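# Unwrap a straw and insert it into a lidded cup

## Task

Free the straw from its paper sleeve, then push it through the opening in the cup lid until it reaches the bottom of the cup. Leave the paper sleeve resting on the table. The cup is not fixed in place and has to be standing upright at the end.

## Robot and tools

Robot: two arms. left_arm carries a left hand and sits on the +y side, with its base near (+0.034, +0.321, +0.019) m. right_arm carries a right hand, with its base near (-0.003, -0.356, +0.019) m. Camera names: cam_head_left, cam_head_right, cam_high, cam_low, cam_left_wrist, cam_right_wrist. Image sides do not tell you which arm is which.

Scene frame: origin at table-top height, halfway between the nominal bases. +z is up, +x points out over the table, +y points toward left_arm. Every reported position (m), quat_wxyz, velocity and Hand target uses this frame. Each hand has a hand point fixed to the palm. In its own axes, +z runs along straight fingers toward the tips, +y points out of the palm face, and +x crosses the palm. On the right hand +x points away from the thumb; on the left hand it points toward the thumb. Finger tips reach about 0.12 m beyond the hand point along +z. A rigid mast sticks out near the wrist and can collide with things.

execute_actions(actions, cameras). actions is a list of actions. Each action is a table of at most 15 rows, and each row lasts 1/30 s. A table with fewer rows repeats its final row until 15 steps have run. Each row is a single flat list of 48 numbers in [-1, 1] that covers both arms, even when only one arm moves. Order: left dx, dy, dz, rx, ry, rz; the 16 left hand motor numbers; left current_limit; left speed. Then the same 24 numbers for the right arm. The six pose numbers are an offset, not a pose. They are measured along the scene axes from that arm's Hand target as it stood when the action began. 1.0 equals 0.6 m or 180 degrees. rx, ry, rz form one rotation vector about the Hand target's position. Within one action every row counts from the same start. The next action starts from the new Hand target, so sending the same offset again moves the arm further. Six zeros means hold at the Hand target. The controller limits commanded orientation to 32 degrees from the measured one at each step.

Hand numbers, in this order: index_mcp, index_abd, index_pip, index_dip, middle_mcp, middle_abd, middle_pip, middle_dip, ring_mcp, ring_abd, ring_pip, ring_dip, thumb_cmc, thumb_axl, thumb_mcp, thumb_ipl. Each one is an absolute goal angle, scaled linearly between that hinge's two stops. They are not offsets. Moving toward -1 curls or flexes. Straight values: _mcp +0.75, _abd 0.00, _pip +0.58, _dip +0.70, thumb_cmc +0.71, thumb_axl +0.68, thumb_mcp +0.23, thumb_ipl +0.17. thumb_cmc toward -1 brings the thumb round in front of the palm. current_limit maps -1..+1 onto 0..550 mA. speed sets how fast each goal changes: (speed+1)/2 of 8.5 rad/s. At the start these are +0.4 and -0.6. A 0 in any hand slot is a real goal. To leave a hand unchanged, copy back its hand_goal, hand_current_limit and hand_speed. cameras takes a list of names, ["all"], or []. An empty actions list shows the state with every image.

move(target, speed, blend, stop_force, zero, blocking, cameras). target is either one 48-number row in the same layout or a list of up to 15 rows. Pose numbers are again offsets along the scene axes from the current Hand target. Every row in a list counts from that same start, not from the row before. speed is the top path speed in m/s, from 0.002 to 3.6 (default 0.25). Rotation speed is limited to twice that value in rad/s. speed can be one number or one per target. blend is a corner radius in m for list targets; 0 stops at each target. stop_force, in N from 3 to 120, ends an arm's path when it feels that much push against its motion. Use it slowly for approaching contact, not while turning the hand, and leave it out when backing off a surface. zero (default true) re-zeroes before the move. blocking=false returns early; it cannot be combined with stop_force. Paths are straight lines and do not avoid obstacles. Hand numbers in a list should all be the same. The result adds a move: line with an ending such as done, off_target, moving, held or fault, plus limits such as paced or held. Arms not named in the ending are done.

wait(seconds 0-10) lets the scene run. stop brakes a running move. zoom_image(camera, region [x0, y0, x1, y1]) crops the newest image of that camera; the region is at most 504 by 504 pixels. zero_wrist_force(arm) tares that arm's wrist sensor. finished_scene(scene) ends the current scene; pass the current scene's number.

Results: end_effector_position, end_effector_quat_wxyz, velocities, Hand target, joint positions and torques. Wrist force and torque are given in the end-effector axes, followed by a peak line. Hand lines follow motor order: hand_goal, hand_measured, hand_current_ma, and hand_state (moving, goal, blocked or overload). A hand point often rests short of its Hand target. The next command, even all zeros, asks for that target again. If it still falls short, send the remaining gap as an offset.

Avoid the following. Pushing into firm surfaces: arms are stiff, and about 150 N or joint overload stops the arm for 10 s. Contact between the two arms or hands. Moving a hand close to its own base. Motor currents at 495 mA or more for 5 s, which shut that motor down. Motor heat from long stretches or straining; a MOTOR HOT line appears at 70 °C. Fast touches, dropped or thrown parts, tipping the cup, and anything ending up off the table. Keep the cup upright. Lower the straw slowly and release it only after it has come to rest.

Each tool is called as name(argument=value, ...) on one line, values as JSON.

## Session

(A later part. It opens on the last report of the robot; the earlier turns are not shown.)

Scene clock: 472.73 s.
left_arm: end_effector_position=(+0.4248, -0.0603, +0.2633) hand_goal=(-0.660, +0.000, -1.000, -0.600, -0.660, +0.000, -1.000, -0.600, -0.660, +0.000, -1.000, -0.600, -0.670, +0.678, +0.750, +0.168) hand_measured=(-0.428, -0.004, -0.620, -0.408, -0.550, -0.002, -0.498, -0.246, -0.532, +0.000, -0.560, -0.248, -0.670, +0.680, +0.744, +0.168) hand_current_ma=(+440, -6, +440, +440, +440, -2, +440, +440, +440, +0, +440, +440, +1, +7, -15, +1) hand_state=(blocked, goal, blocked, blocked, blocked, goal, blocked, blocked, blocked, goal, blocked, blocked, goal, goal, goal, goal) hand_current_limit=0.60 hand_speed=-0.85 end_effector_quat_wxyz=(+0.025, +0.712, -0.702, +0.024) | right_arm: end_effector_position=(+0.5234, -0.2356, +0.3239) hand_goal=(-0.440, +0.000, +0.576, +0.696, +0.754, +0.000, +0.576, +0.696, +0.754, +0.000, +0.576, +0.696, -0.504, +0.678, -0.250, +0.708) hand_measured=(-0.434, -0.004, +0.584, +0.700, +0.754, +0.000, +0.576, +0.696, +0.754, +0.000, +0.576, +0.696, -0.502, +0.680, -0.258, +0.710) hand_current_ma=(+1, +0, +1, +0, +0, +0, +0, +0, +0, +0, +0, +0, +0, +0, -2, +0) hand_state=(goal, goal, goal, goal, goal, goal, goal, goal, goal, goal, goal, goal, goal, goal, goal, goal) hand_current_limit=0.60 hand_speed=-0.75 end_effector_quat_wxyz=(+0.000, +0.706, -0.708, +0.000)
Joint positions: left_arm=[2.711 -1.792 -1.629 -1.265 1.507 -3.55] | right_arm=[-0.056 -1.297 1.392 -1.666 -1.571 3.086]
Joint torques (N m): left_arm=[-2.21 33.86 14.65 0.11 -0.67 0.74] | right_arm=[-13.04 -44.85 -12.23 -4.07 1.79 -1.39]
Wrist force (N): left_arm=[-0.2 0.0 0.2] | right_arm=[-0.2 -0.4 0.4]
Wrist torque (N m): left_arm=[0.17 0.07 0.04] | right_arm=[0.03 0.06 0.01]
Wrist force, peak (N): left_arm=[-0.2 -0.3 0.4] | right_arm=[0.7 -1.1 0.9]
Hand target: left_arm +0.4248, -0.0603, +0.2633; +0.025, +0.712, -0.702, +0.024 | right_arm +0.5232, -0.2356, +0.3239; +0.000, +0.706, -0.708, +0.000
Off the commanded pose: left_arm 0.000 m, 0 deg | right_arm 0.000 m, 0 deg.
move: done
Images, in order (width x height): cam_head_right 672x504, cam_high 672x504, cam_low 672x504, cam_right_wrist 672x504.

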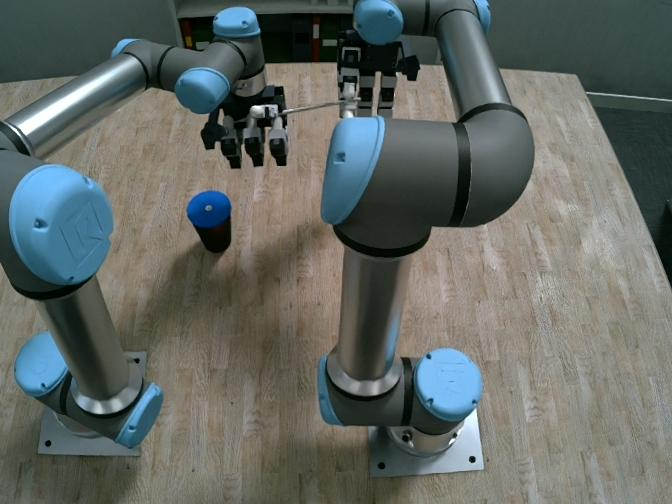

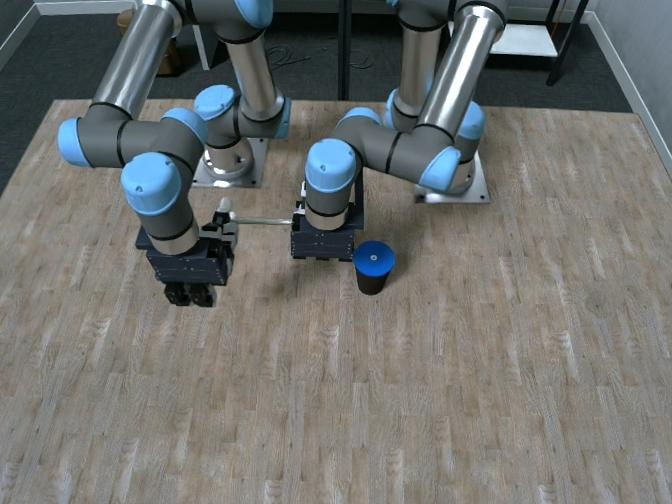

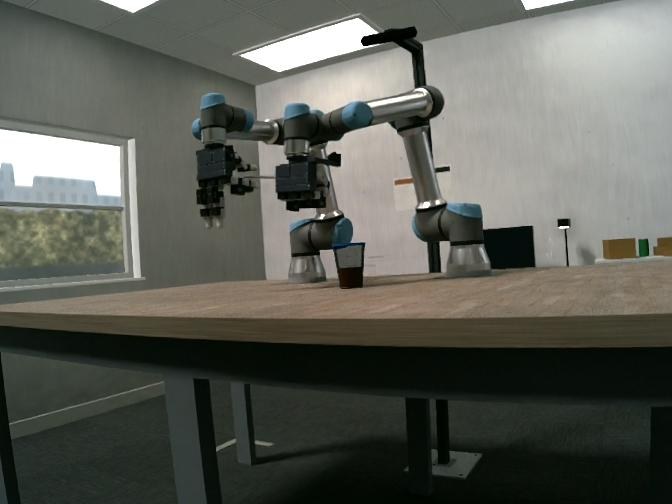

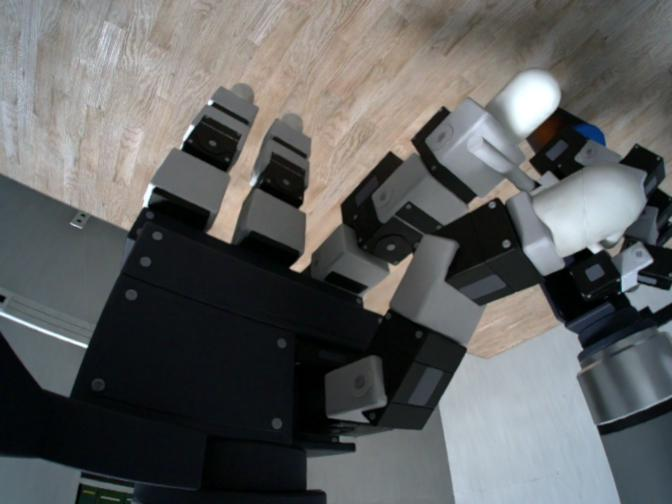

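move(target=[0,0,0,0,0,0,-0.66,0,-1.0,-0.6,-0.66,0,-1.0,-0.6,-0.66,0,-1.0,-0.6,-0.67,0.678,0.75,0.168,0.6,-0.85,0.018,0,0,0,0,0,-0.44,0,0.5766,0.6957,0.754,0,0.5766,0.6957,0.754,0,0.576,0.696,-0.505,0.678,-0.25,0.708,0.6,-0.85], speed=0.08, cameras=[])

move(target=[0,0,0,0,0,0,-0.66,0,-1.0,-0.6,-0.66,0,-1.0,-0.6,-0.66,0,-1.0,-0.6,-0.67,0.678,0.75,0.168,0.7,-0.85,0,0,0,0,0,0,-0.85,0,0.5766,0.6957,0.754,0,0.5766,0.6957,0.754,0,0.576,0.696,-0.505,0.678,-0.7,0.816,0.7,-0.87], speed=0.08, cameras=["cam_high","cam_head_right","cam_right_wrist"])

zoom_image(camera="cam_right_wrist", region=[450, 50, 670, 370])

move(target=[0,0,0,0,0,0,-0.66,0,-1.0,-0.6,-0.66,0,-1.0,-0.6,-0.66,0,-1.0,-0.6,-0.67,0.678,0.75,0.168,0.7,-0.85,0.003,-0.05,0,0,0,0,-0.85,0,0.5766,0.6957,0.754,0,0.5766,0.6957,0.754,0,0.576,0.696,-0.505,0.678,-0.7,0.816,0.78,-0.87], speed=0.04, cameras=["cam_high","cam_head_right","cam_right_wrist","cam_left_wrist"])

zoom_image(camera="cam_high", region=[180, 180, 330, 280])

zoom_image(camera="cam_right_wrist", region=[450, 50, 670, 370])

Scene clock: 484.97 s.
left_arm: end_effector_position=(+0.4248, -0.0603, +0.2633) hand_goal=(-0.660, +0.000, -1.000, -0.600, -0.660, +0.000, -1.000, -0.600, -0.660, +0.000, -1.000, -0.600, -0.670, +0.678, +0.750, +0.168) hand_measured=(-0.428, -0.004, -0.620, -0.408, -0.550, -0.002, -0.498, -0.246, -0.532, +0.000, -0.560, -0.248, -0.670, +0.680, +0.744, +0.168) hand_current_ma=(+440, -6, +440, +440, +440, -2, +440, +440, +440, +0, +440, +440, +1, +7, -15, +1) hand_state=(blocked, goal, blocked, blocked, blocked, goal, blocked, blocked, blocked, goal, blocked, blocked, goal, goal, goal, goal) hand_current_limit=0.60 hand_speed=-0.85 end_effector_quat_wxyz=(+0.025, +0.712, -0.702, +0.024) | right_arm: end_effector_position=(+0.5339, -0.2356, +0.3239) hand_goal=(-0.440, +0.000, +0.576, +0.696, +0.754, +0.000, +0.576, +0.696, +0.754, +0.000, +0.576, +0.696, -0.504, +0.678, -0.250, +0.708) hand_measured=(-0.434, -0.004, +0.584, +0.700, +0.754, +0.000, +0.576, +0.696, +0.754, +0.000, +0.576, +0.696, -0.502, +0.680, -0.258, +0.710) hand_current_ma=(+1, +0, +1, +0, +0, +0, +0, +0, +0, +0, +0, +0, +0, +0, -2, +0) hand_state=(goal, goal, goal, goal, goal, goal, goal, goal, goal, goal, goal, goal, goal, goal, goal, goal) hand_current_limit=0.60 hand_speed=-0.85 end_effector_quat_wxyz=(+0.000, +0.706, -0.708, +0.000)
Joint positions: left_arm=[2.711 -1.792 -1.629 -1.265 1.507 -3.55] | right_arm=[-0.055 -1.272 1.359 -1.658 -1.571 3.087]
Joint torques (N m): left_arm=[0.21 36.05 16.29 0.25 -0.79 0.64] | right_arm=[12.58 -21.12 -33.2 -0.04 1.14 1.59]
Wrist force (N): left_arm=[-0.1 -0.1 0.2] | right_arm=[-0.1 -0.7 0.0]
Wrist torque (N m): left_arm=[0.18 0.07 0.05] | right_arm=[0.04 0.07 -0.06]
Wrist force, peak (N): left_arm=[-0.3 -0.1 0.3] | right_arm=[-0.2 -0.7 0.5]
Hand target: left_arm +0.4248, -0.0603, +0.2633; +0.025, +0.712, -0.702, +0.024 | right_arm +0.5340, -0.2356, +0.3239; +0.000, +0.706, -0.708, +0.000
Off the commanded pose: left_arm 0.000 m, 0 deg | right_arm 0.000 m, 0 deg.
move: done
No camera images: "cameras" was empty.

Scene clock: 486.23 s.
left_arm: end_effector_position=(+0.4248, -0.0603, +0.2633) hand_goal=(-0.660, +0.000, -1.000, -0.600, -0.660, +0.000, -1.000, -0.600, -0.660, +0.000, -1.000, -0.600, -0.670, +0.678, +0.750, +0.168) hand_measured=(-0.428, -0.004, -0.620, -0.412, -0.550, +0.000, -0.498, -0.278, -0.532, +0.000, -0.560, -0.248, -0.672, +0.680, +0.744, +0.168) hand_current_ma=(+467, -7, +467, +468, +464, -1, +467, +467, +467, +0, +467, +467, -3, +7, -15, +1) hand_state=(blocked, goal, blocked, blocked, blocked, goal, blocked, blocked, blocked, goal, blocked, blocked, goal, goal, goal, goal) hand_current_limit=0.70 hand_speed=-0.85 end_effector_quat_wxyz=(+0.025, +0.712, -0.702, +0.024) | right_arm: end_effector_position=(+0.5340, -0.2356, +0.3239) hand_goal=(-0.850, +0.000, +0.576, +0.696, +0.754, +0.000, +0.576, +0.696, +0.754, +0.000, +0.576, +0.696, -0.504, +0.678, -0.700, +0.816) hand_measured=(-0.584, +0.006, +0.632, +0.712, +0.754, +0.000, +0.576, +0.696, +0.754, +0.000, +0.576, +0.696, -0.500, +0.680, -0.470, +0.860) hand_current_ma=(+468, +0, +46, +4, +0, +0, +0, +0, +0, +0, +0, +0, +0, +0, +464, +52) hand_state=(blocked, goal, blocked, goal, goal, goal, goal, goal, goal, goal, goal, goal, goal, goal, blocked, blocked) hand_current_limit=0.70 hand_speed=-0.87 end_effector_quat_wxyz=(+0.000, +0.706, -0.708, +0.000)
Joint positions: left_arm=[2.711 -1.792 -1.629 -1.265 1.507 -3.55] | right_arm=[-0.055 -1.272 1.359 -1.658 -1.571 3.087]
Joint torques (N m): left_arm=[-0.24 38.17 17.57 0.32 -0.7 0.67] | right_arm=[11.2 -22.13 -32.74 -0.26 -0.99 1.3]
Wrist force (N): left_arm=[0.4 -0.5 0.4] | right_arm=[-0.7 -0.1 0.1]
Wrist torque (N m): left_arm=[0.09 -0.03 0.03] | right_arm=[0.06 0.11 -0.05]
Wrist force, peak (N): left_arm=[1.0 -0.9 -1.5] | right_arm=[-1.3 0.8 2.5]
Hand target: left_arm +0.4248, -0.0603, +0.2633; +0.025, +0.712, -0.702, +0.024 | right_arm +0.5340, -0.2356, +0.3239; +0.000, +0.706, -0.708, +0.000
Off the commanded pose: left_arm 0.000 m, 0 deg | right_arm 0.000 m, 0 deg.
move: done
Images, in order (width x height): cam_head_right 672x504, cam_high 672x504, cam_right_wrist 672x504.

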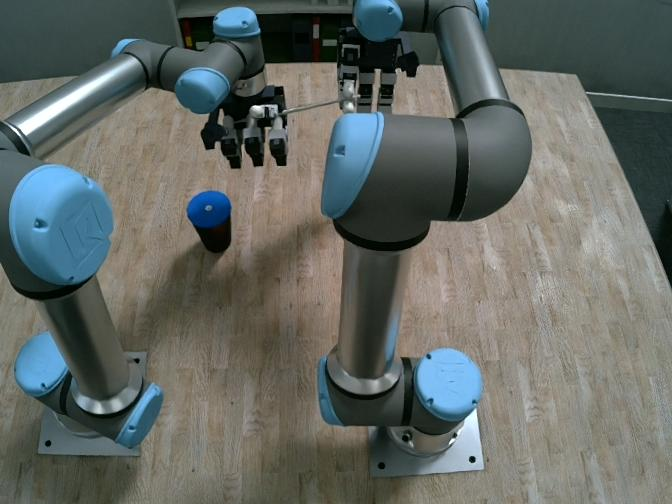

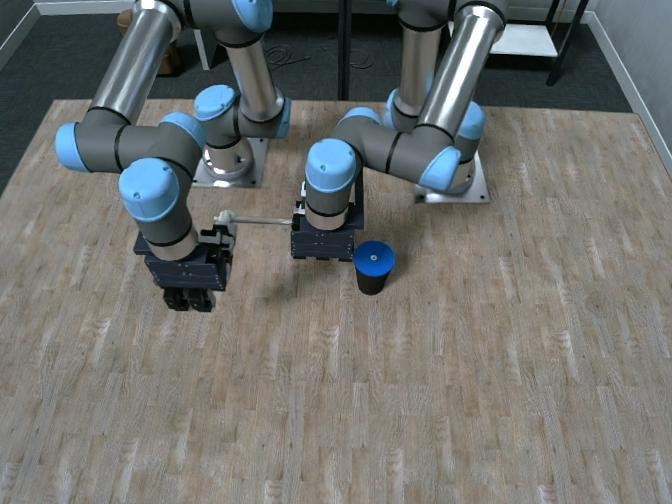

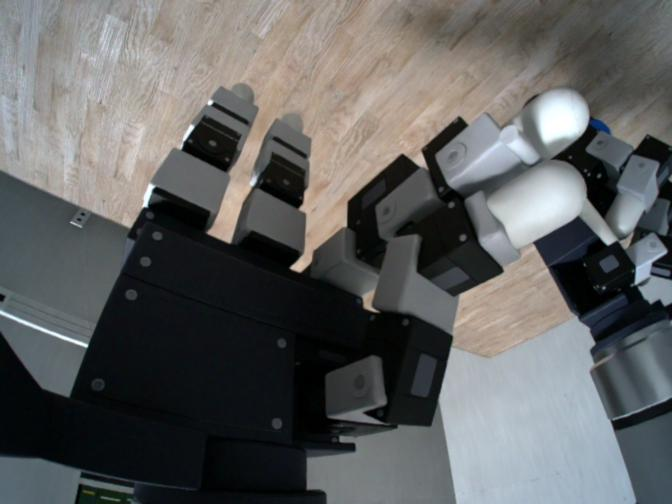

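Scaled by 1.575 from the camera's 672x504 image, which has a finer 960x720 frame.

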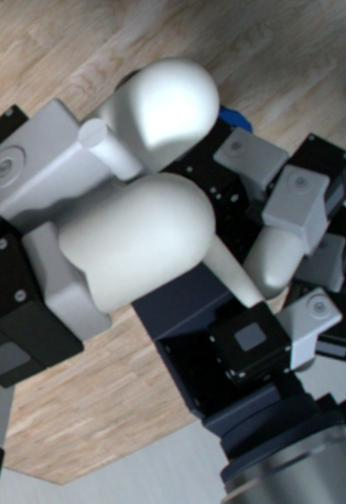

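Scene clock: 487.43 s.
left_arm: end_effector_position=(+0.4248, -0.0603, +0.2633) hand_goal=(-0.660, +0.000, -1.000, -0.600, -0.660, +0.000, -1.000, -0.600, -0.660, +0.000, -1.000, -0.600, -0.670, +0.678, +0.750, +0.168) hand_measured=(-0.424, -0.008, -0.618, -0.432, -0.552, +0.000, -0.496, -0.278, -0.532, +0.000, -0.560, -0.248, -0.672, +0.680, +0.744, +0.168) hand_current_ma=(+467, -16, +467, +468, +455, -1, +467, +467, +467, +0, +468, +468, -3, +7, -15, +1) hand_state=(blocked, goal, blocked, blocked, blocked, goal, blocked, blocked, blocked, goal, blocked, blocked, goal, goal, goal, goal) hand_current_limit=0.70 hand_speed=-0.85 end_effector_quat_wxyz=(+0.025, +0.712, -0.702, +0.024) | right_arm: end_effector_position=(+0.5358, -0.2653, +0.3239) hand_goal=(-0.850, +0.000, +0.576, +0.696, +0.754, +0.000, +0.576, +0.696, +0.754, +0.000, +0.576, +0.696, -0.504, +0.678, -0.700, +0.816) hand_measured=(-0.584, -0.002, +0.648, +0.720, +0.754, +0.000, +0.576, +0.696, +0.754, +0.000, +0.576, +0.696, -0.464, +0.700, -0.558, +0.870) hand_current_ma=(+489, +0, +77, +9, +0, +0, +0, +0, +0, +0, +0, +0, +25, +10, +489, +80) hand_state=(blocked, goal, blocked, blocked, goal, goal, goal, goal, goal, goal, goal, goal, blocked, blocked, blocked, blocked) hand_current_limit=0.78 hand_speed=-0.87 end_effector_quat_wxyz=(+0.000, +0.706, -0.708, +0.000)
Joint positions: left_arm=[2.711 -1.792 -1.629 -1.265 1.507 -3.55] | right_arm=[-0.103 -1.277 1.365 -1.659 -1.571 3.039]
Joint torques (N m): left_arm=[0.9 36.79 17.55 0.18 -0.58 0.76] | right_arm=[-14.76 -47.02 -12.04 -3.91 1.22 -1.31]
Wrist force (N): left_arm=[0.5 1.1 0.5] | right_arm=[-0.3 -2.1 0.3]
Wrist torque (N m): left_arm=[0.26 -0.05 0.28] | right_arm=[-0.14 0.03 0.09]
Wrist force, peak (N): left_arm=[6.0 -2.1 1.4] | right_arm=[-6.6 2.3 -0.1]
Hand target: left_arm +0.4248, -0.0603, +0.2633; +0.025, +0.712, -0.702, +0.024 | right_arm +0.5358, -0.2656, +0.3239; +0.000, +0.706, -0.708, +0.000
Off the commanded pose: left_arm 0.000 m, 0 deg | right_arm 0.000 m, 0 deg.
move: done
Images, in order (width x height): cam_head_right 672x504, cam_high 672x504, cam_left_wrist 672x504, cam_right_wrist 672x504.

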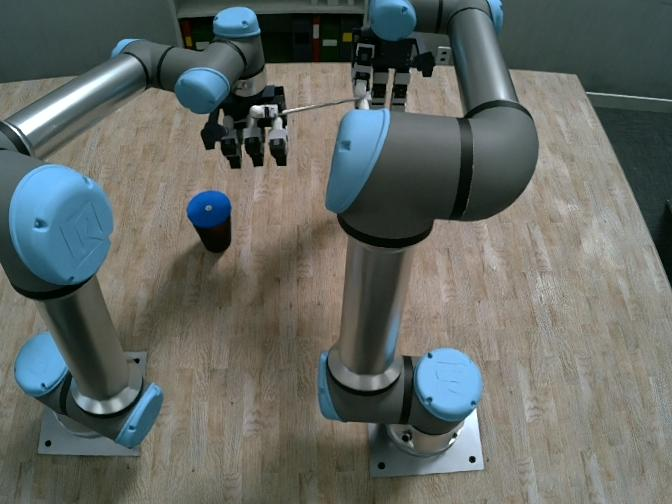

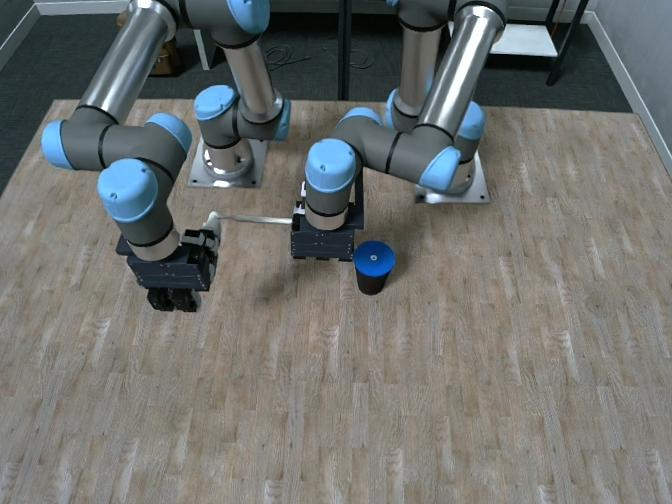

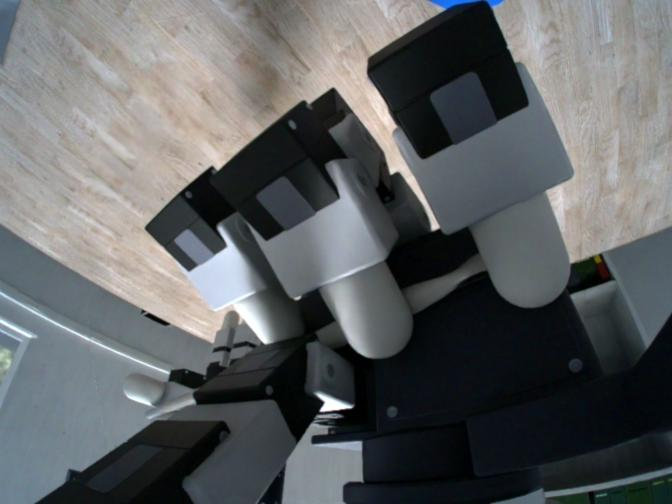

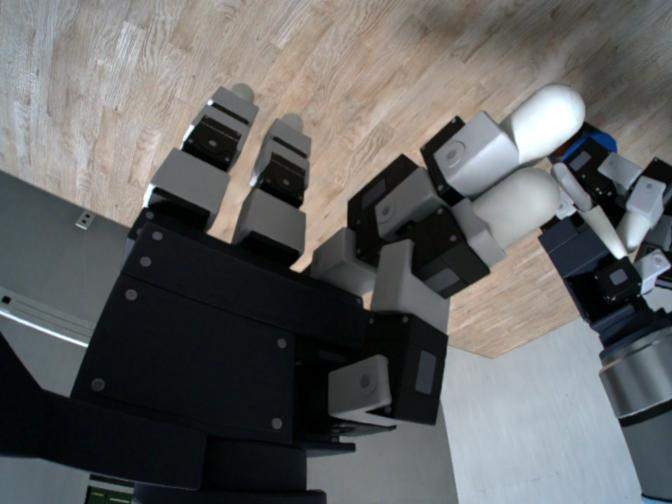

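Scaled by 3.360 from the camera's 672x504 image, which has a finer 960x720 frame.

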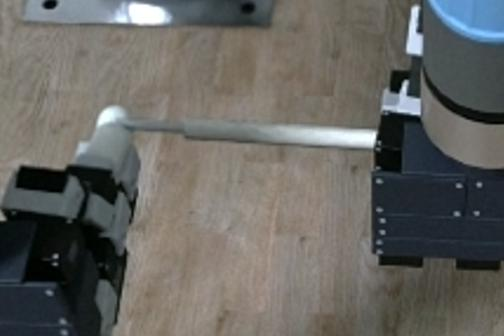

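Scaled by 1.575 from the camera's 672x504 image, which has a finer 960x720 frame.

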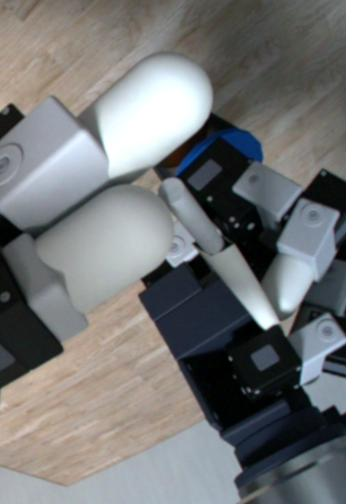

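move(target=[[0,0,0,0,0,0,-0.66,0,-1.0,-0.6,-0.66,0,-1.0,-0.6,-0.66,0,-1.0,-0.6,-0.67,0.678,0.75,0.168,0.4,-0.85,0,0,0,0,0,0,-0.44,0,0.5766,0.6957,0.754,0,0.5766,0.6957,0.754,0,0.576,0.696,-0.505,0.678,-0.25,0.708,0.6,-0.75],[0,0,0,0.033,0,0,-0.66,0,-1.0,-0.6,-0.66,0,-1.0,-0.6,-0.66,0,-1.0,-0.6,-0.67,0.678,0.75,0.168,0.4,-0.85,0.0,0.046,-0.01,0,0,0,-0.44,0,0.5766,0.6957,0.754,0,0.5766,0.6957,0.754,0,0.576,0.696,-0.505,0.678,-0.25,0.708,0.6,-0.75]], speed=0.1, cameras=["cam_high","cam_head_right","cam_right_wrist","cam_low","cam_left_wrist"])

zoom_image(camera="cam_high", region=[180, 180, 330, 280])

zoom_image(camera="cam_low", region=[190, 120, 330, 220])

zoom_image(camera="cam_right_wrist", region=[450, 50, 670, 370])

zoom_image(camera="cam_head_right", region=[210, 60, 430, 160])

Scene clock: 507.77 s.
left_arm: end_effector_position=(+0.4248, -0.0603, +0.2633) hand_goal=(-0.660, +0.000, -1.000, -0.600, -0.660, +0.000, -1.000, -0.600, -0.660, +0.000, -1.000, -0.600, -0.670, +0.678, +0.750, +0.168) hand_measured=(-0.420, -0.008, -0.614, -0.450, -0.552, +0.000, -0.496, -0.288, -0.532, +0.000, -0.560, -0.248, -0.670, +0.680, +0.744, +0.168) hand_current_ma=(+385, -15, +385, +385, +385, -1, +385, +385, +385, +0, +385, +385, +0, +5, -15, +1) hand_state=(blocked, goal, blocked, blocked, blocked, goal, blocked, blocked, blocked, goal, blocked, blocked, goal, goal, goal, goal) hand_current_limit=0.40 hand_speed=-0.85 end_effector_quat_wxyz=(-0.012, +0.712, -0.702, -0.012) | right_arm: end_effector_position=(+0.5358, -0.2381, +0.3179) hand_goal=(-0.440, +0.000, +0.576, +0.696, +0.754, +0.000, +0.576, +0.696, +0.754, +0.000, +0.576, +0.696, -0.504, +0.678, -0.250, +0.708) hand_measured=(-0.434, -0.004, +0.584, +0.700, +0.754, +0.000, +0.576, +0.696, +0.754, +0.000, +0.576, +0.696, -0.506, +0.676, -0.258, +0.704) hand_current_ma=(+1, +0, +1, +0, +0, +0, +0, +0, +0, +0, +0, +0, +0, +0, -2, -1) hand_state=(goal, goal, goal, goal, goal, goal, goal, goal, goal, goal, goal, goal, goal, goal, goal, goal) hand_current_limit=0.60 hand_speed=-0.75 end_effector_quat_wxyz=(+0.000, +0.706, -0.708, +0.000)
Joint positions: left_arm=[2.673 -1.82 -1.574 -1.332 1.602 -3.586] | right_arm=[-0.059 -1.267 1.368 -1.671 -1.571 3.083]
Joint torques (N m): left_arm=[-10.6 24.89 27.99 -0.42 0.89 -1.74] | right_arm=[12.43 -20.78 -33.45 -4.17 -0.74 1.57]
Wrist force (N): left_arm=[0.0 0.1 0.1] | right_arm=[-0.3 -0.2 0.3]
Wrist torque (N m): left_arm=[0.21 0.07 0.01] | right_arm=[0.06 0.08 -0.07]
Wrist force, peak (N): left_arm=[-1.2 1.6 -0.6] | right_arm=[1.2 -2.4 1.3]
Hand target: left_arm +0.4248, -0.0603, +0.2633; -0.012, +0.712, -0.702, -0.012 | right_arm +0.5358, -0.2380, +0.3179; +0.000, +0.706, -0.708, +0.000
Off the commanded pose: left_arm 0.000 m, 0 deg | right_arm 0.000 m, 0 deg.
move: done
Images, in order (width x height): cam_head_right 672x504, cam_high 672x504, cam_low 672x504, cam_left_wrist 672x504, cam_right_wrist 672x504.

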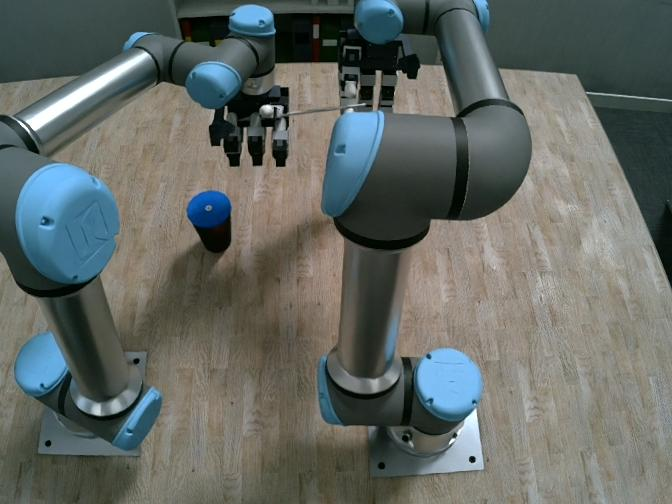

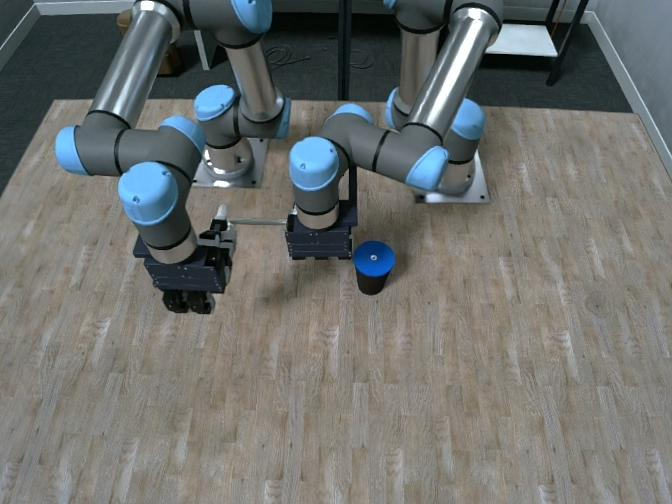

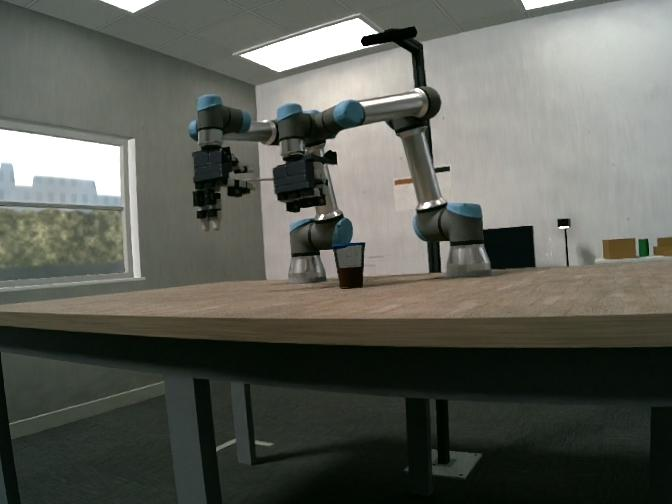

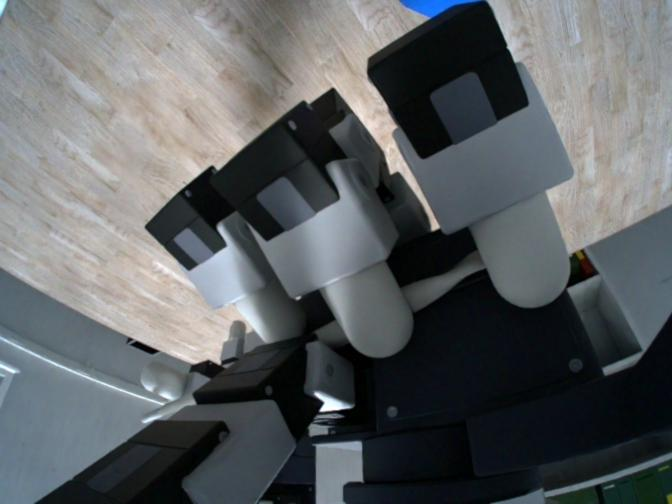

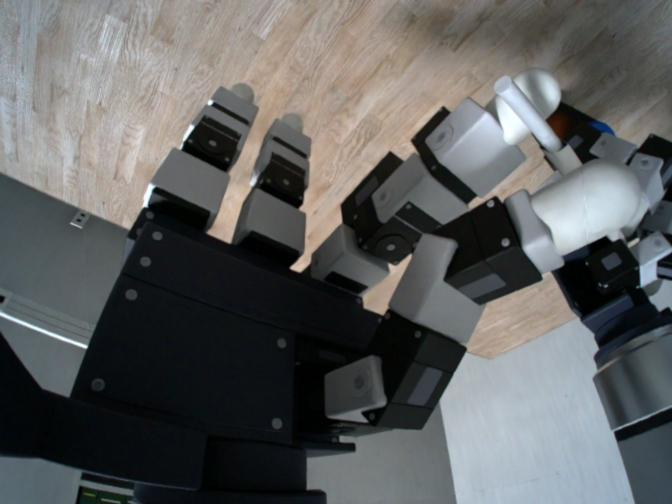

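Scaled by 3.360 from the camera's 672x504 image, which has a finer 960x720 frame.

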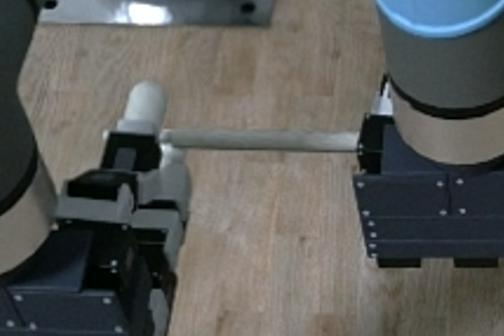

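Scaled by 3.600 from the camera's 672x504 image, which has a finer 960x720 frame.

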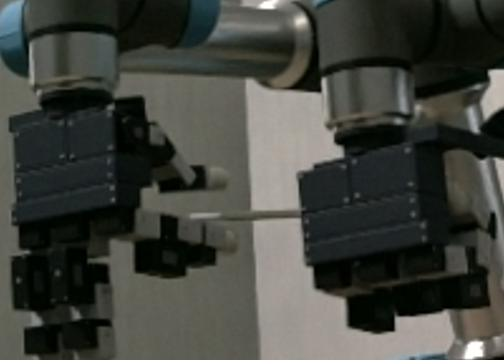

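Scaled by 1.575 from the camera's 672x504 image, which has a finer 960x720 frame.

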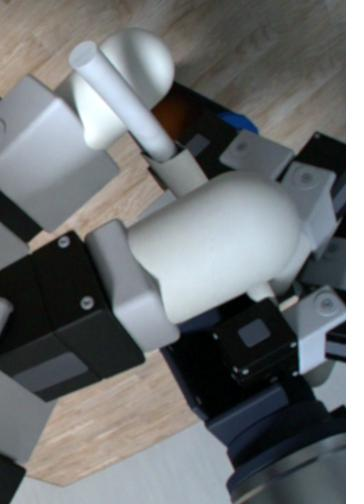

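Scaled by 2.291 from the camera's 672x504 image, which has a finer 960x720 frame.

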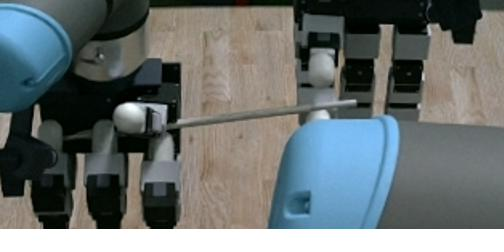

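move(target=[0,0,0,0.033,0,0,-0.66,0,-1.0,-0.6,-0.66,0,-1.0,-0.6,-0.66,0,-1.0,-0.6,-0.67,0.678,0.75,0.168,0.3,-0.85,0.012,-0.035,-0.042,0,0,0,-0.44,0,0.5766,0.6957,0.754,0,0.5766,0.6957,0.754,0,0.576,0.696,-0.505,0.678,-0.25,0.708,0.6,-0.75], speed=0.06, cameras=["cam_high","cam_head_right","cam_right_wrist","cam_low"])

zoom_image(camera="cam_high", region=[180, 180, 330, 280])

zoom_image(camera="cam_low", region=[190, 120, 330, 220])

zoom_image(camera="cam_right_wrist", region=[450, 50, 670, 370])

zoom_image(camera="cam_head_right", region=[210, 60, 430, 160])

Scene clock: 520.17 s.
left_arm: end_effector_position=(+0.4248, -0.0603, +0.2633) hand_goal=(-0.660, +0.000, -1.000, -0.600, -0.660, +0.000, -1.000, -0.600, -0.660, +0.000, -1.000, -0.600, -0.670, +0.678, +0.750, +0.168) hand_measured=(-0.420, -0.008, -0.614, -0.450, -0.552, +0.000, -0.496, -0.288, -0.532, +0.000, -0.560, -0.248, -0.670, +0.680, +0.744, +0.168) hand_current_ma=(+358, -15, +357, +358, +358, -1, +358, +358, +358, +0, +357, +358, +1, +4, -15, +1) hand_state=(blocked, goal, blocked, blocked, blocked, goal, blocked, blocked, blocked, goal, blocked, blocked, goal, goal, goal, goal) hand_current_limit=0.30 hand_speed=-0.85 end_effector_quat_wxyz=(-0.049, +0.710, -0.700, -0.048) | right_arm: end_effector_position=(+0.5430, -0.2589, +0.2928) hand_goal=(-0.440, +0.000, +0.576, +0.696, +0.754, +0.000, +0.576, +0.696, +0.754, +0.000, +0.576, +0.696, -0.504, +0.678, -0.250, +0.708) hand_measured=(-0.434, -0.004, +0.584, +0.700, +0.754, +0.000, +0.576, +0.696, +0.754, +0.000, +0.576, +0.696, -0.506, +0.676, -0.258, +0.704) hand_current_ma=(+1, +0, +1, +0, +0, +0, +0, +0, +0, +0, +0, +0, +0, +0, -2, -1) hand_state=(goal, goal, goal, goal, goal, goal, goal, goal, goal, goal, goal, goal, goal, goal, goal, goal) hand_current_limit=0.60 hand_speed=-0.75 end_effector_quat_wxyz=(+0.000, +0.706, -0.708, +0.000)
Joint positions: left_arm=[2.637 -1.853 -1.519 -1.403 1.694 -3.626] | right_arm=[-0.091 -1.249 1.408 -1.73 -1.571 3.05]
Joint torques (N m): left_arm=[-11.54 28.2 27.34 -0.76 1.5 -1.84] | right_arm=[-13 -22.8 -12.58 -4 0.03 -1.35]
Wrist force (N): left_arm=[0.3 -0.2 0.0] | right_arm=[0.0 -0.4 0.3]
Wrist torque (N m): left_arm=[0.17 0.03 0.03] | right_arm=[0.01 0.04 0.02]
Wrist force, peak (N): left_arm=[0.1 0.0 -0.4] | right_arm=[0.0 -0.6 0.7]
Hand target: left_arm +0.4248, -0.0603, +0.2633; -0.049, +0.710, -0.700, -0.048 | right_arm +0.5430, -0.2590, +0.2927; +0.000, +0.706, -0.708, +0.000
Off the commanded pose: left_arm 0.000 m, 0 deg | right_arm 0.000 m, 0 deg.
move: done
Images, in order (width x height): cam_head_right 672x504, cam_high 672x504, cam_low 672x504, cam_right_wrist 672x504.

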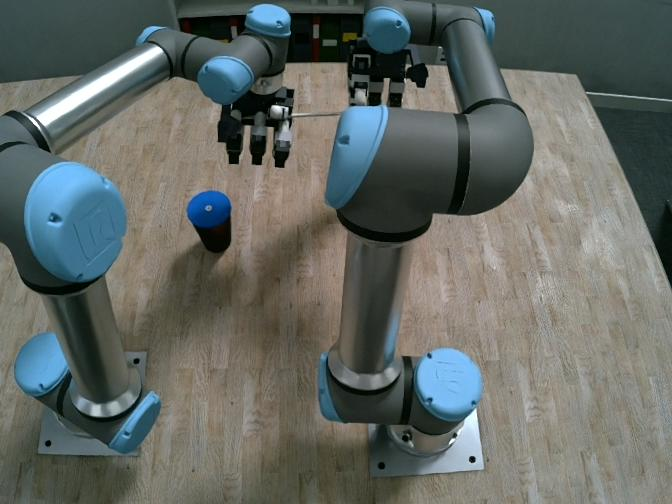

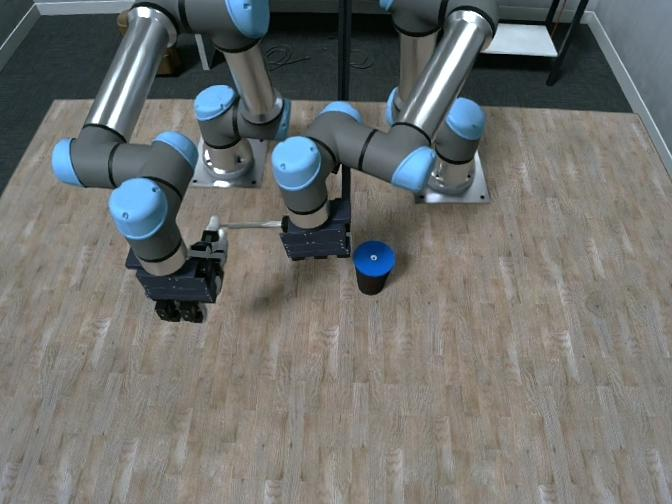

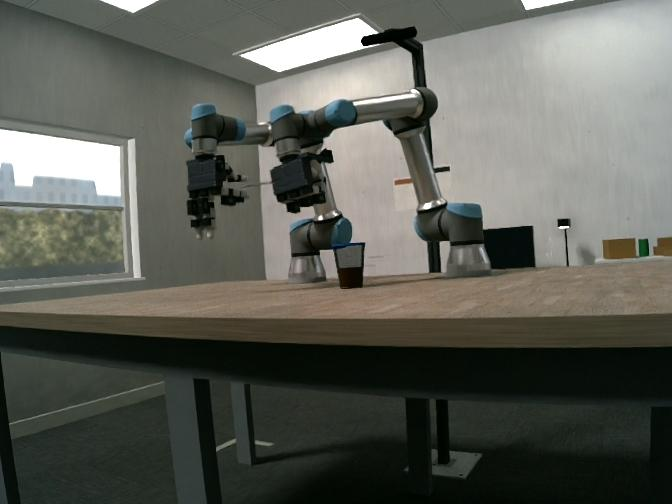

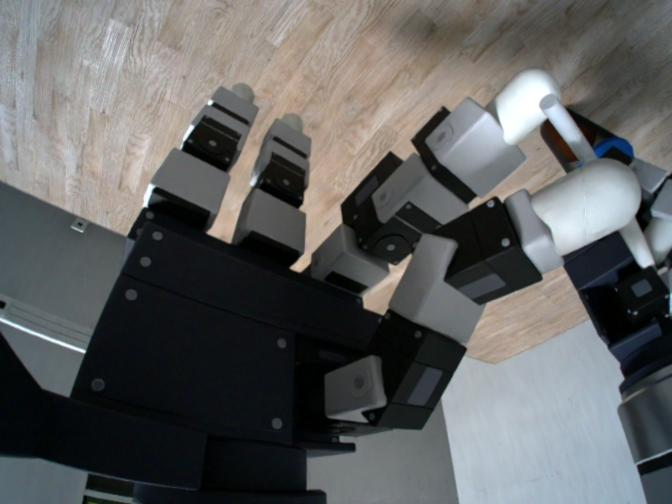

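Scaled by 3.360 from the camera's 672x504 image, which has a finer 960x720 frame.

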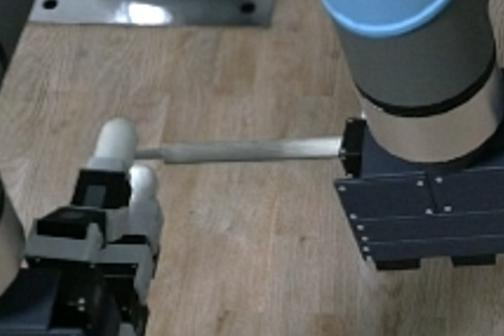

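Scaled by 3.600 from the camera's 672x504 image, which has a finer 960x720 frame.

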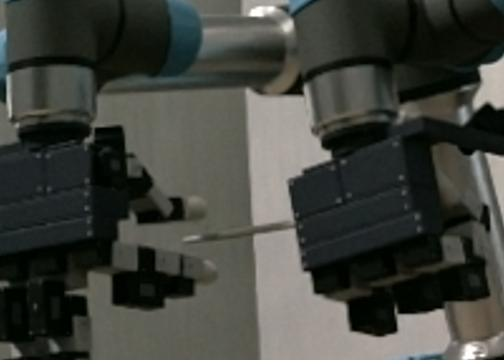

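Scaled by 1.575 from the camera's 672x504 image, which has a finer 960x720 frame.

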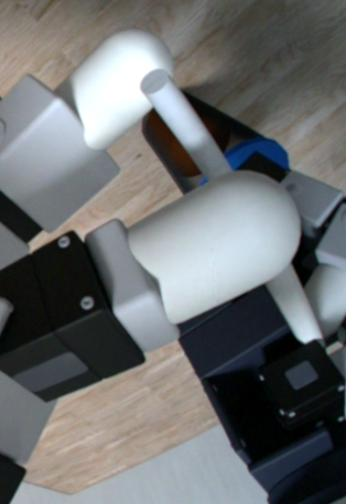

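Scaled by 2.291 from the camera's 672x504 image, which has a finer 960x720 frame.

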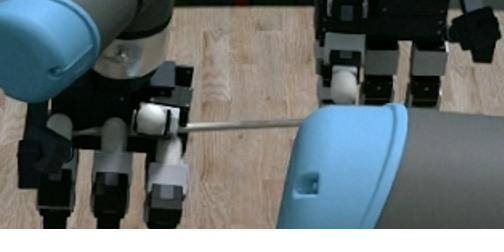

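move(target=[0,0,0,0,0,0,-0.66,0,-1.0,-0.6,-0.66,0,-1.0,-0.6,-0.66,0,-1.0,-0.6,-0.67,0.678,0.75,0.168,0.2,-0.85,-0.02,0.008,0,0,0,0,-0.44,0,0.5766,0.6957,0.754,0,0.5766,0.6957,0.754,0,0.576,0.696,-0.505,0.678,-0.25,0.708,0.6,-0.85], speed=0.06, cameras=[])

move(target=[0,0,0,0,0,0,-0.66,0,-1.0,-0.6,-0.66,0,-1.0,-0.6,-0.66,0,-1.0,-0.6,-0.67,0.678,0.75,0.168,0.2,-0.85,0,0,0,0,0,0,-0.85,0,0.5766,0.6957,0.754,0,0.5766,0.6957,0.754,0,0.576,0.696,-0.505,0.678,-0.7,0.816,0.78,-0.88], speed=0.08, cameras=["cam_high","cam_right_wrist"])

zoom_image(camera="cam_right_wrist", region=[450, 50, 670, 370])

zoom_image(camera="cam_high", region=[180, 180, 330, 280])

Scene clock: 533.03 s.
left_arm: end_effector_position=(+0.4248, -0.0603, +0.2633) hand_goal=(-0.660, +0.000, -1.000, -0.600, -0.660, +0.000, -1.000, -0.600, -0.660, +0.000, -1.000, -0.600, -0.670, +0.678, +0.750, +0.168) hand_measured=(-0.420, -0.008, -0.612, -0.450, -0.552, +0.000, -0.494, -0.288, -0.532, +0.000, -0.560, -0.248, -0.670, +0.680, +0.744, +0.168) hand_current_ma=(+330, -15, +330, +330, +330, -1, +330, +330, +330, +0, +330, +330, +1, +4, -15, +1) hand_state=(blocked, goal, blocked, blocked, blocked, goal, blocked, blocked, blocked, goal, blocked, blocked, goal, goal, goal, goal) hand_current_limit=0.20 hand_speed=-0.85 end_effector_quat_wxyz=(-0.049, +0.710, -0.700, -0.048) | right_arm: end_effector_position=(+0.5312, -0.2542, +0.2927) hand_goal=(-0.440, +0.000, +0.576, +0.696, +0.754, +0.000, +0.576, +0.696, +0.754, +0.000, +0.576, +0.696, -0.504, +0.678, -0.250, +0.708) hand_measured=(-0.434, -0.004, +0.584, +0.700, +0.754, +0.000, +0.576, +0.696, +0.754, +0.000, +0.576, +0.696, -0.506, +0.676, -0.258, +0.704) hand_current_ma=(+1, +0, +1, +0, +0, +0, +0, +0, +0, +0, +0, +0, +0, +0, -2, -1) hand_state=(goal, goal, goal, goal, goal, goal, goal, goal, goal, goal, goal, goal, goal, goal, goal, goal) hand_current_limit=0.60 hand_speed=-0.85 end_effector_quat_wxyz=(+0.000, +0.706, -0.708, +0.000)
Joint positions: left_arm=[2.637 -1.853 -1.519 -1.403 1.694 -3.627] | right_arm=[-0.085 -1.275 1.444 -1.739 -1.571 3.056]
Joint torques (N m): left_arm=[-10.45 28.43 27.12 -0.33 1.11 -1.7] | right_arm=[13.03 -45.93 -14.13 -4.14 1.15 1.48]
Wrist force (N): left_arm=[0.0 -0.1 0.0] | right_arm=[-0.1 -0.5 0.4]
Wrist torque (N m): left_arm=[0.19 0.06 0.01] | right_arm=[-0.01 0.03 -0.07]
Wrist force, peak (N): left_arm=[0.3 0.2 0.0] | right_arm=[0.1 -0.9 0.4]
Hand target: left_arm +0.4248, -0.0603, +0.2633; -0.049, +0.710, -0.700, -0.048 | right_arm +0.5310, -0.2542, +0.2927; +0.000, +0.706, -0.708, +0.000
Off the commanded pose: left_arm 0.000 m, 0 deg | right_arm 0.000 m, 0 deg.
move: done
No camera images: "cameras" was empty.

Scene clock: 534.53 s.
left_arm: end_effector_position=(+0.4248, -0.0603, +0.2633) hand_goal=(-0.660, +0.000, -1.000, -0.600, -0.660, +0.000, -1.000, -0.600, -0.660, +0.000, -1.000, -0.600, -0.670, +0.678, +0.750, +0.168) hand_measured=(-0.418, -0.008, -0.612, -0.456, -0.554, +0.000, -0.494, -0.296, -0.532, +0.000, -0.560, -0.248, -0.666, +0.680, +0.744, +0.168) hand_current_ma=(+330, -15, +330, +330, +330, -1, +330, +330, +330, +0, +330, +330, +7, +4, -15, +1) hand_state=(blocked, goal, blocked, blocked, blocked, goal, blocked, blocked, blocked, goal, blocked, blocked, goal, goal, goal, goal) hand_current_limit=0.20 hand_speed=-0.85 end_effector_quat_wxyz=(-0.049, +0.710, -0.700, -0.048) | right_arm: end_effector_position=(+0.5310, -0.2542, +0.2927) hand_goal=(-0.850, +0.000, +0.576, +0.696, +0.754, +0.000, +0.576, +0.696, +0.754, +0.000, +0.576, +0.696, -0.504, +0.678, -0.700, +0.816) hand_measured=(-0.590, -0.004, +0.648, +0.724, +0.754, +0.000, +0.576, +0.696, +0.754, +0.000, +0.576, +0.696, -0.502, +0.678, -0.552, +0.874) hand_current_ma=(+489, +0, +77, +11, +0, +0, +0, +0, +0, +0, +0, +0, +0, +0, +489, +90) hand_state=(blocked, goal, blocked, blocked, goal, goal, goal, goal, goal, goal, goal, goal, goal, goal, blocked, blocked) hand_current_limit=0.78 hand_speed=-0.88 end_effector_quat_wxyz=(+0.000, +0.706, -0.708, +0.000)
Joint positions: left_arm=[2.637 -1.853 -1.519 -1.403 1.694 -3.627] | right_arm=[-0.085 -1.276 1.444 -1.739 -1.571 3.056]
Joint torques (N m): left_arm=[-9.07 28.99 25.19 0.02 1.17 -1.5] | right_arm=[12.67 -45.71 -13.12 -3.68 1.29 1.54]
Wrist force (N): left_arm=[0.3 0.6 0.8] | right_arm=[-0.3 -0.7 -0.1]
Wrist torque (N m): left_arm=[0.20 -0.07 0.06] | right_arm=[-0.05 0.04 -0.08]
Wrist force, peak (N): left_arm=[-0.1 -0.5 -1.4] | right_arm=[0.2 0.1 1.8]
Hand target: left_arm +0.4248, -0.0603, +0.2633; -0.049, +0.710, -0.700, -0.048 | right_arm +0.5310, -0.2542, +0.2927; +0.000, +0.706, -0.708, +0.000
Off the commanded pose: left_arm 0.000 m, 0 deg | right_arm 0.000 m, 0 deg.
move: done
Images, in order (width x height): cam_high 672x504, cam_right_wrist 672x504.

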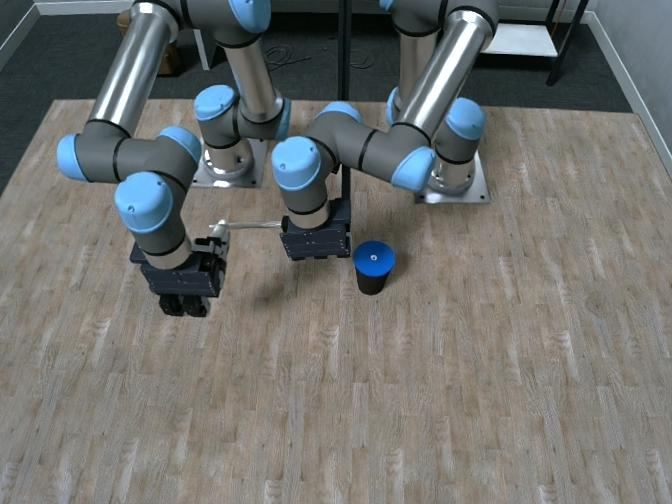

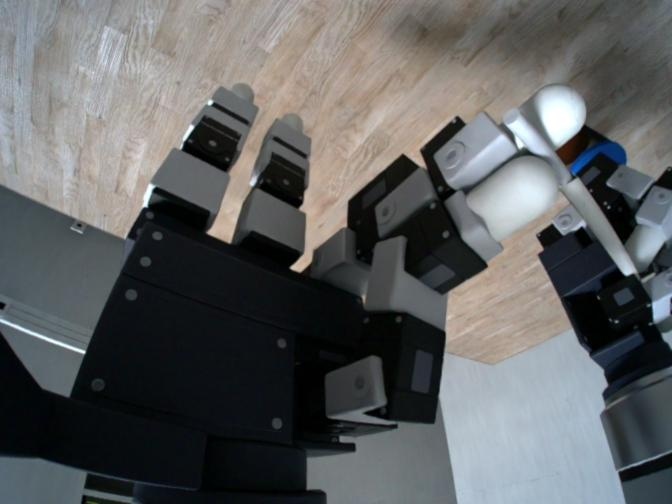

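Scaled by 1.575 from the camera's 672x504 image, which has a finer 960x720 frame.

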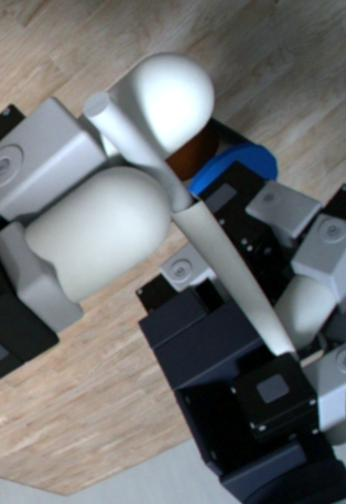

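Scaled by 3.360 from the camera's 672x504 image, which has a finer 960x720 frame.

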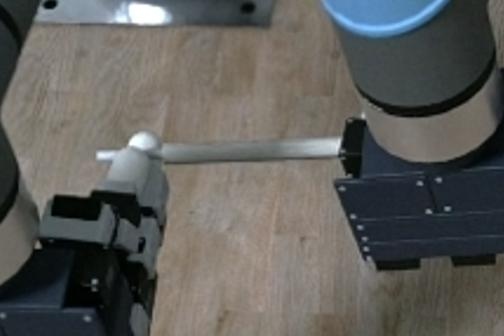

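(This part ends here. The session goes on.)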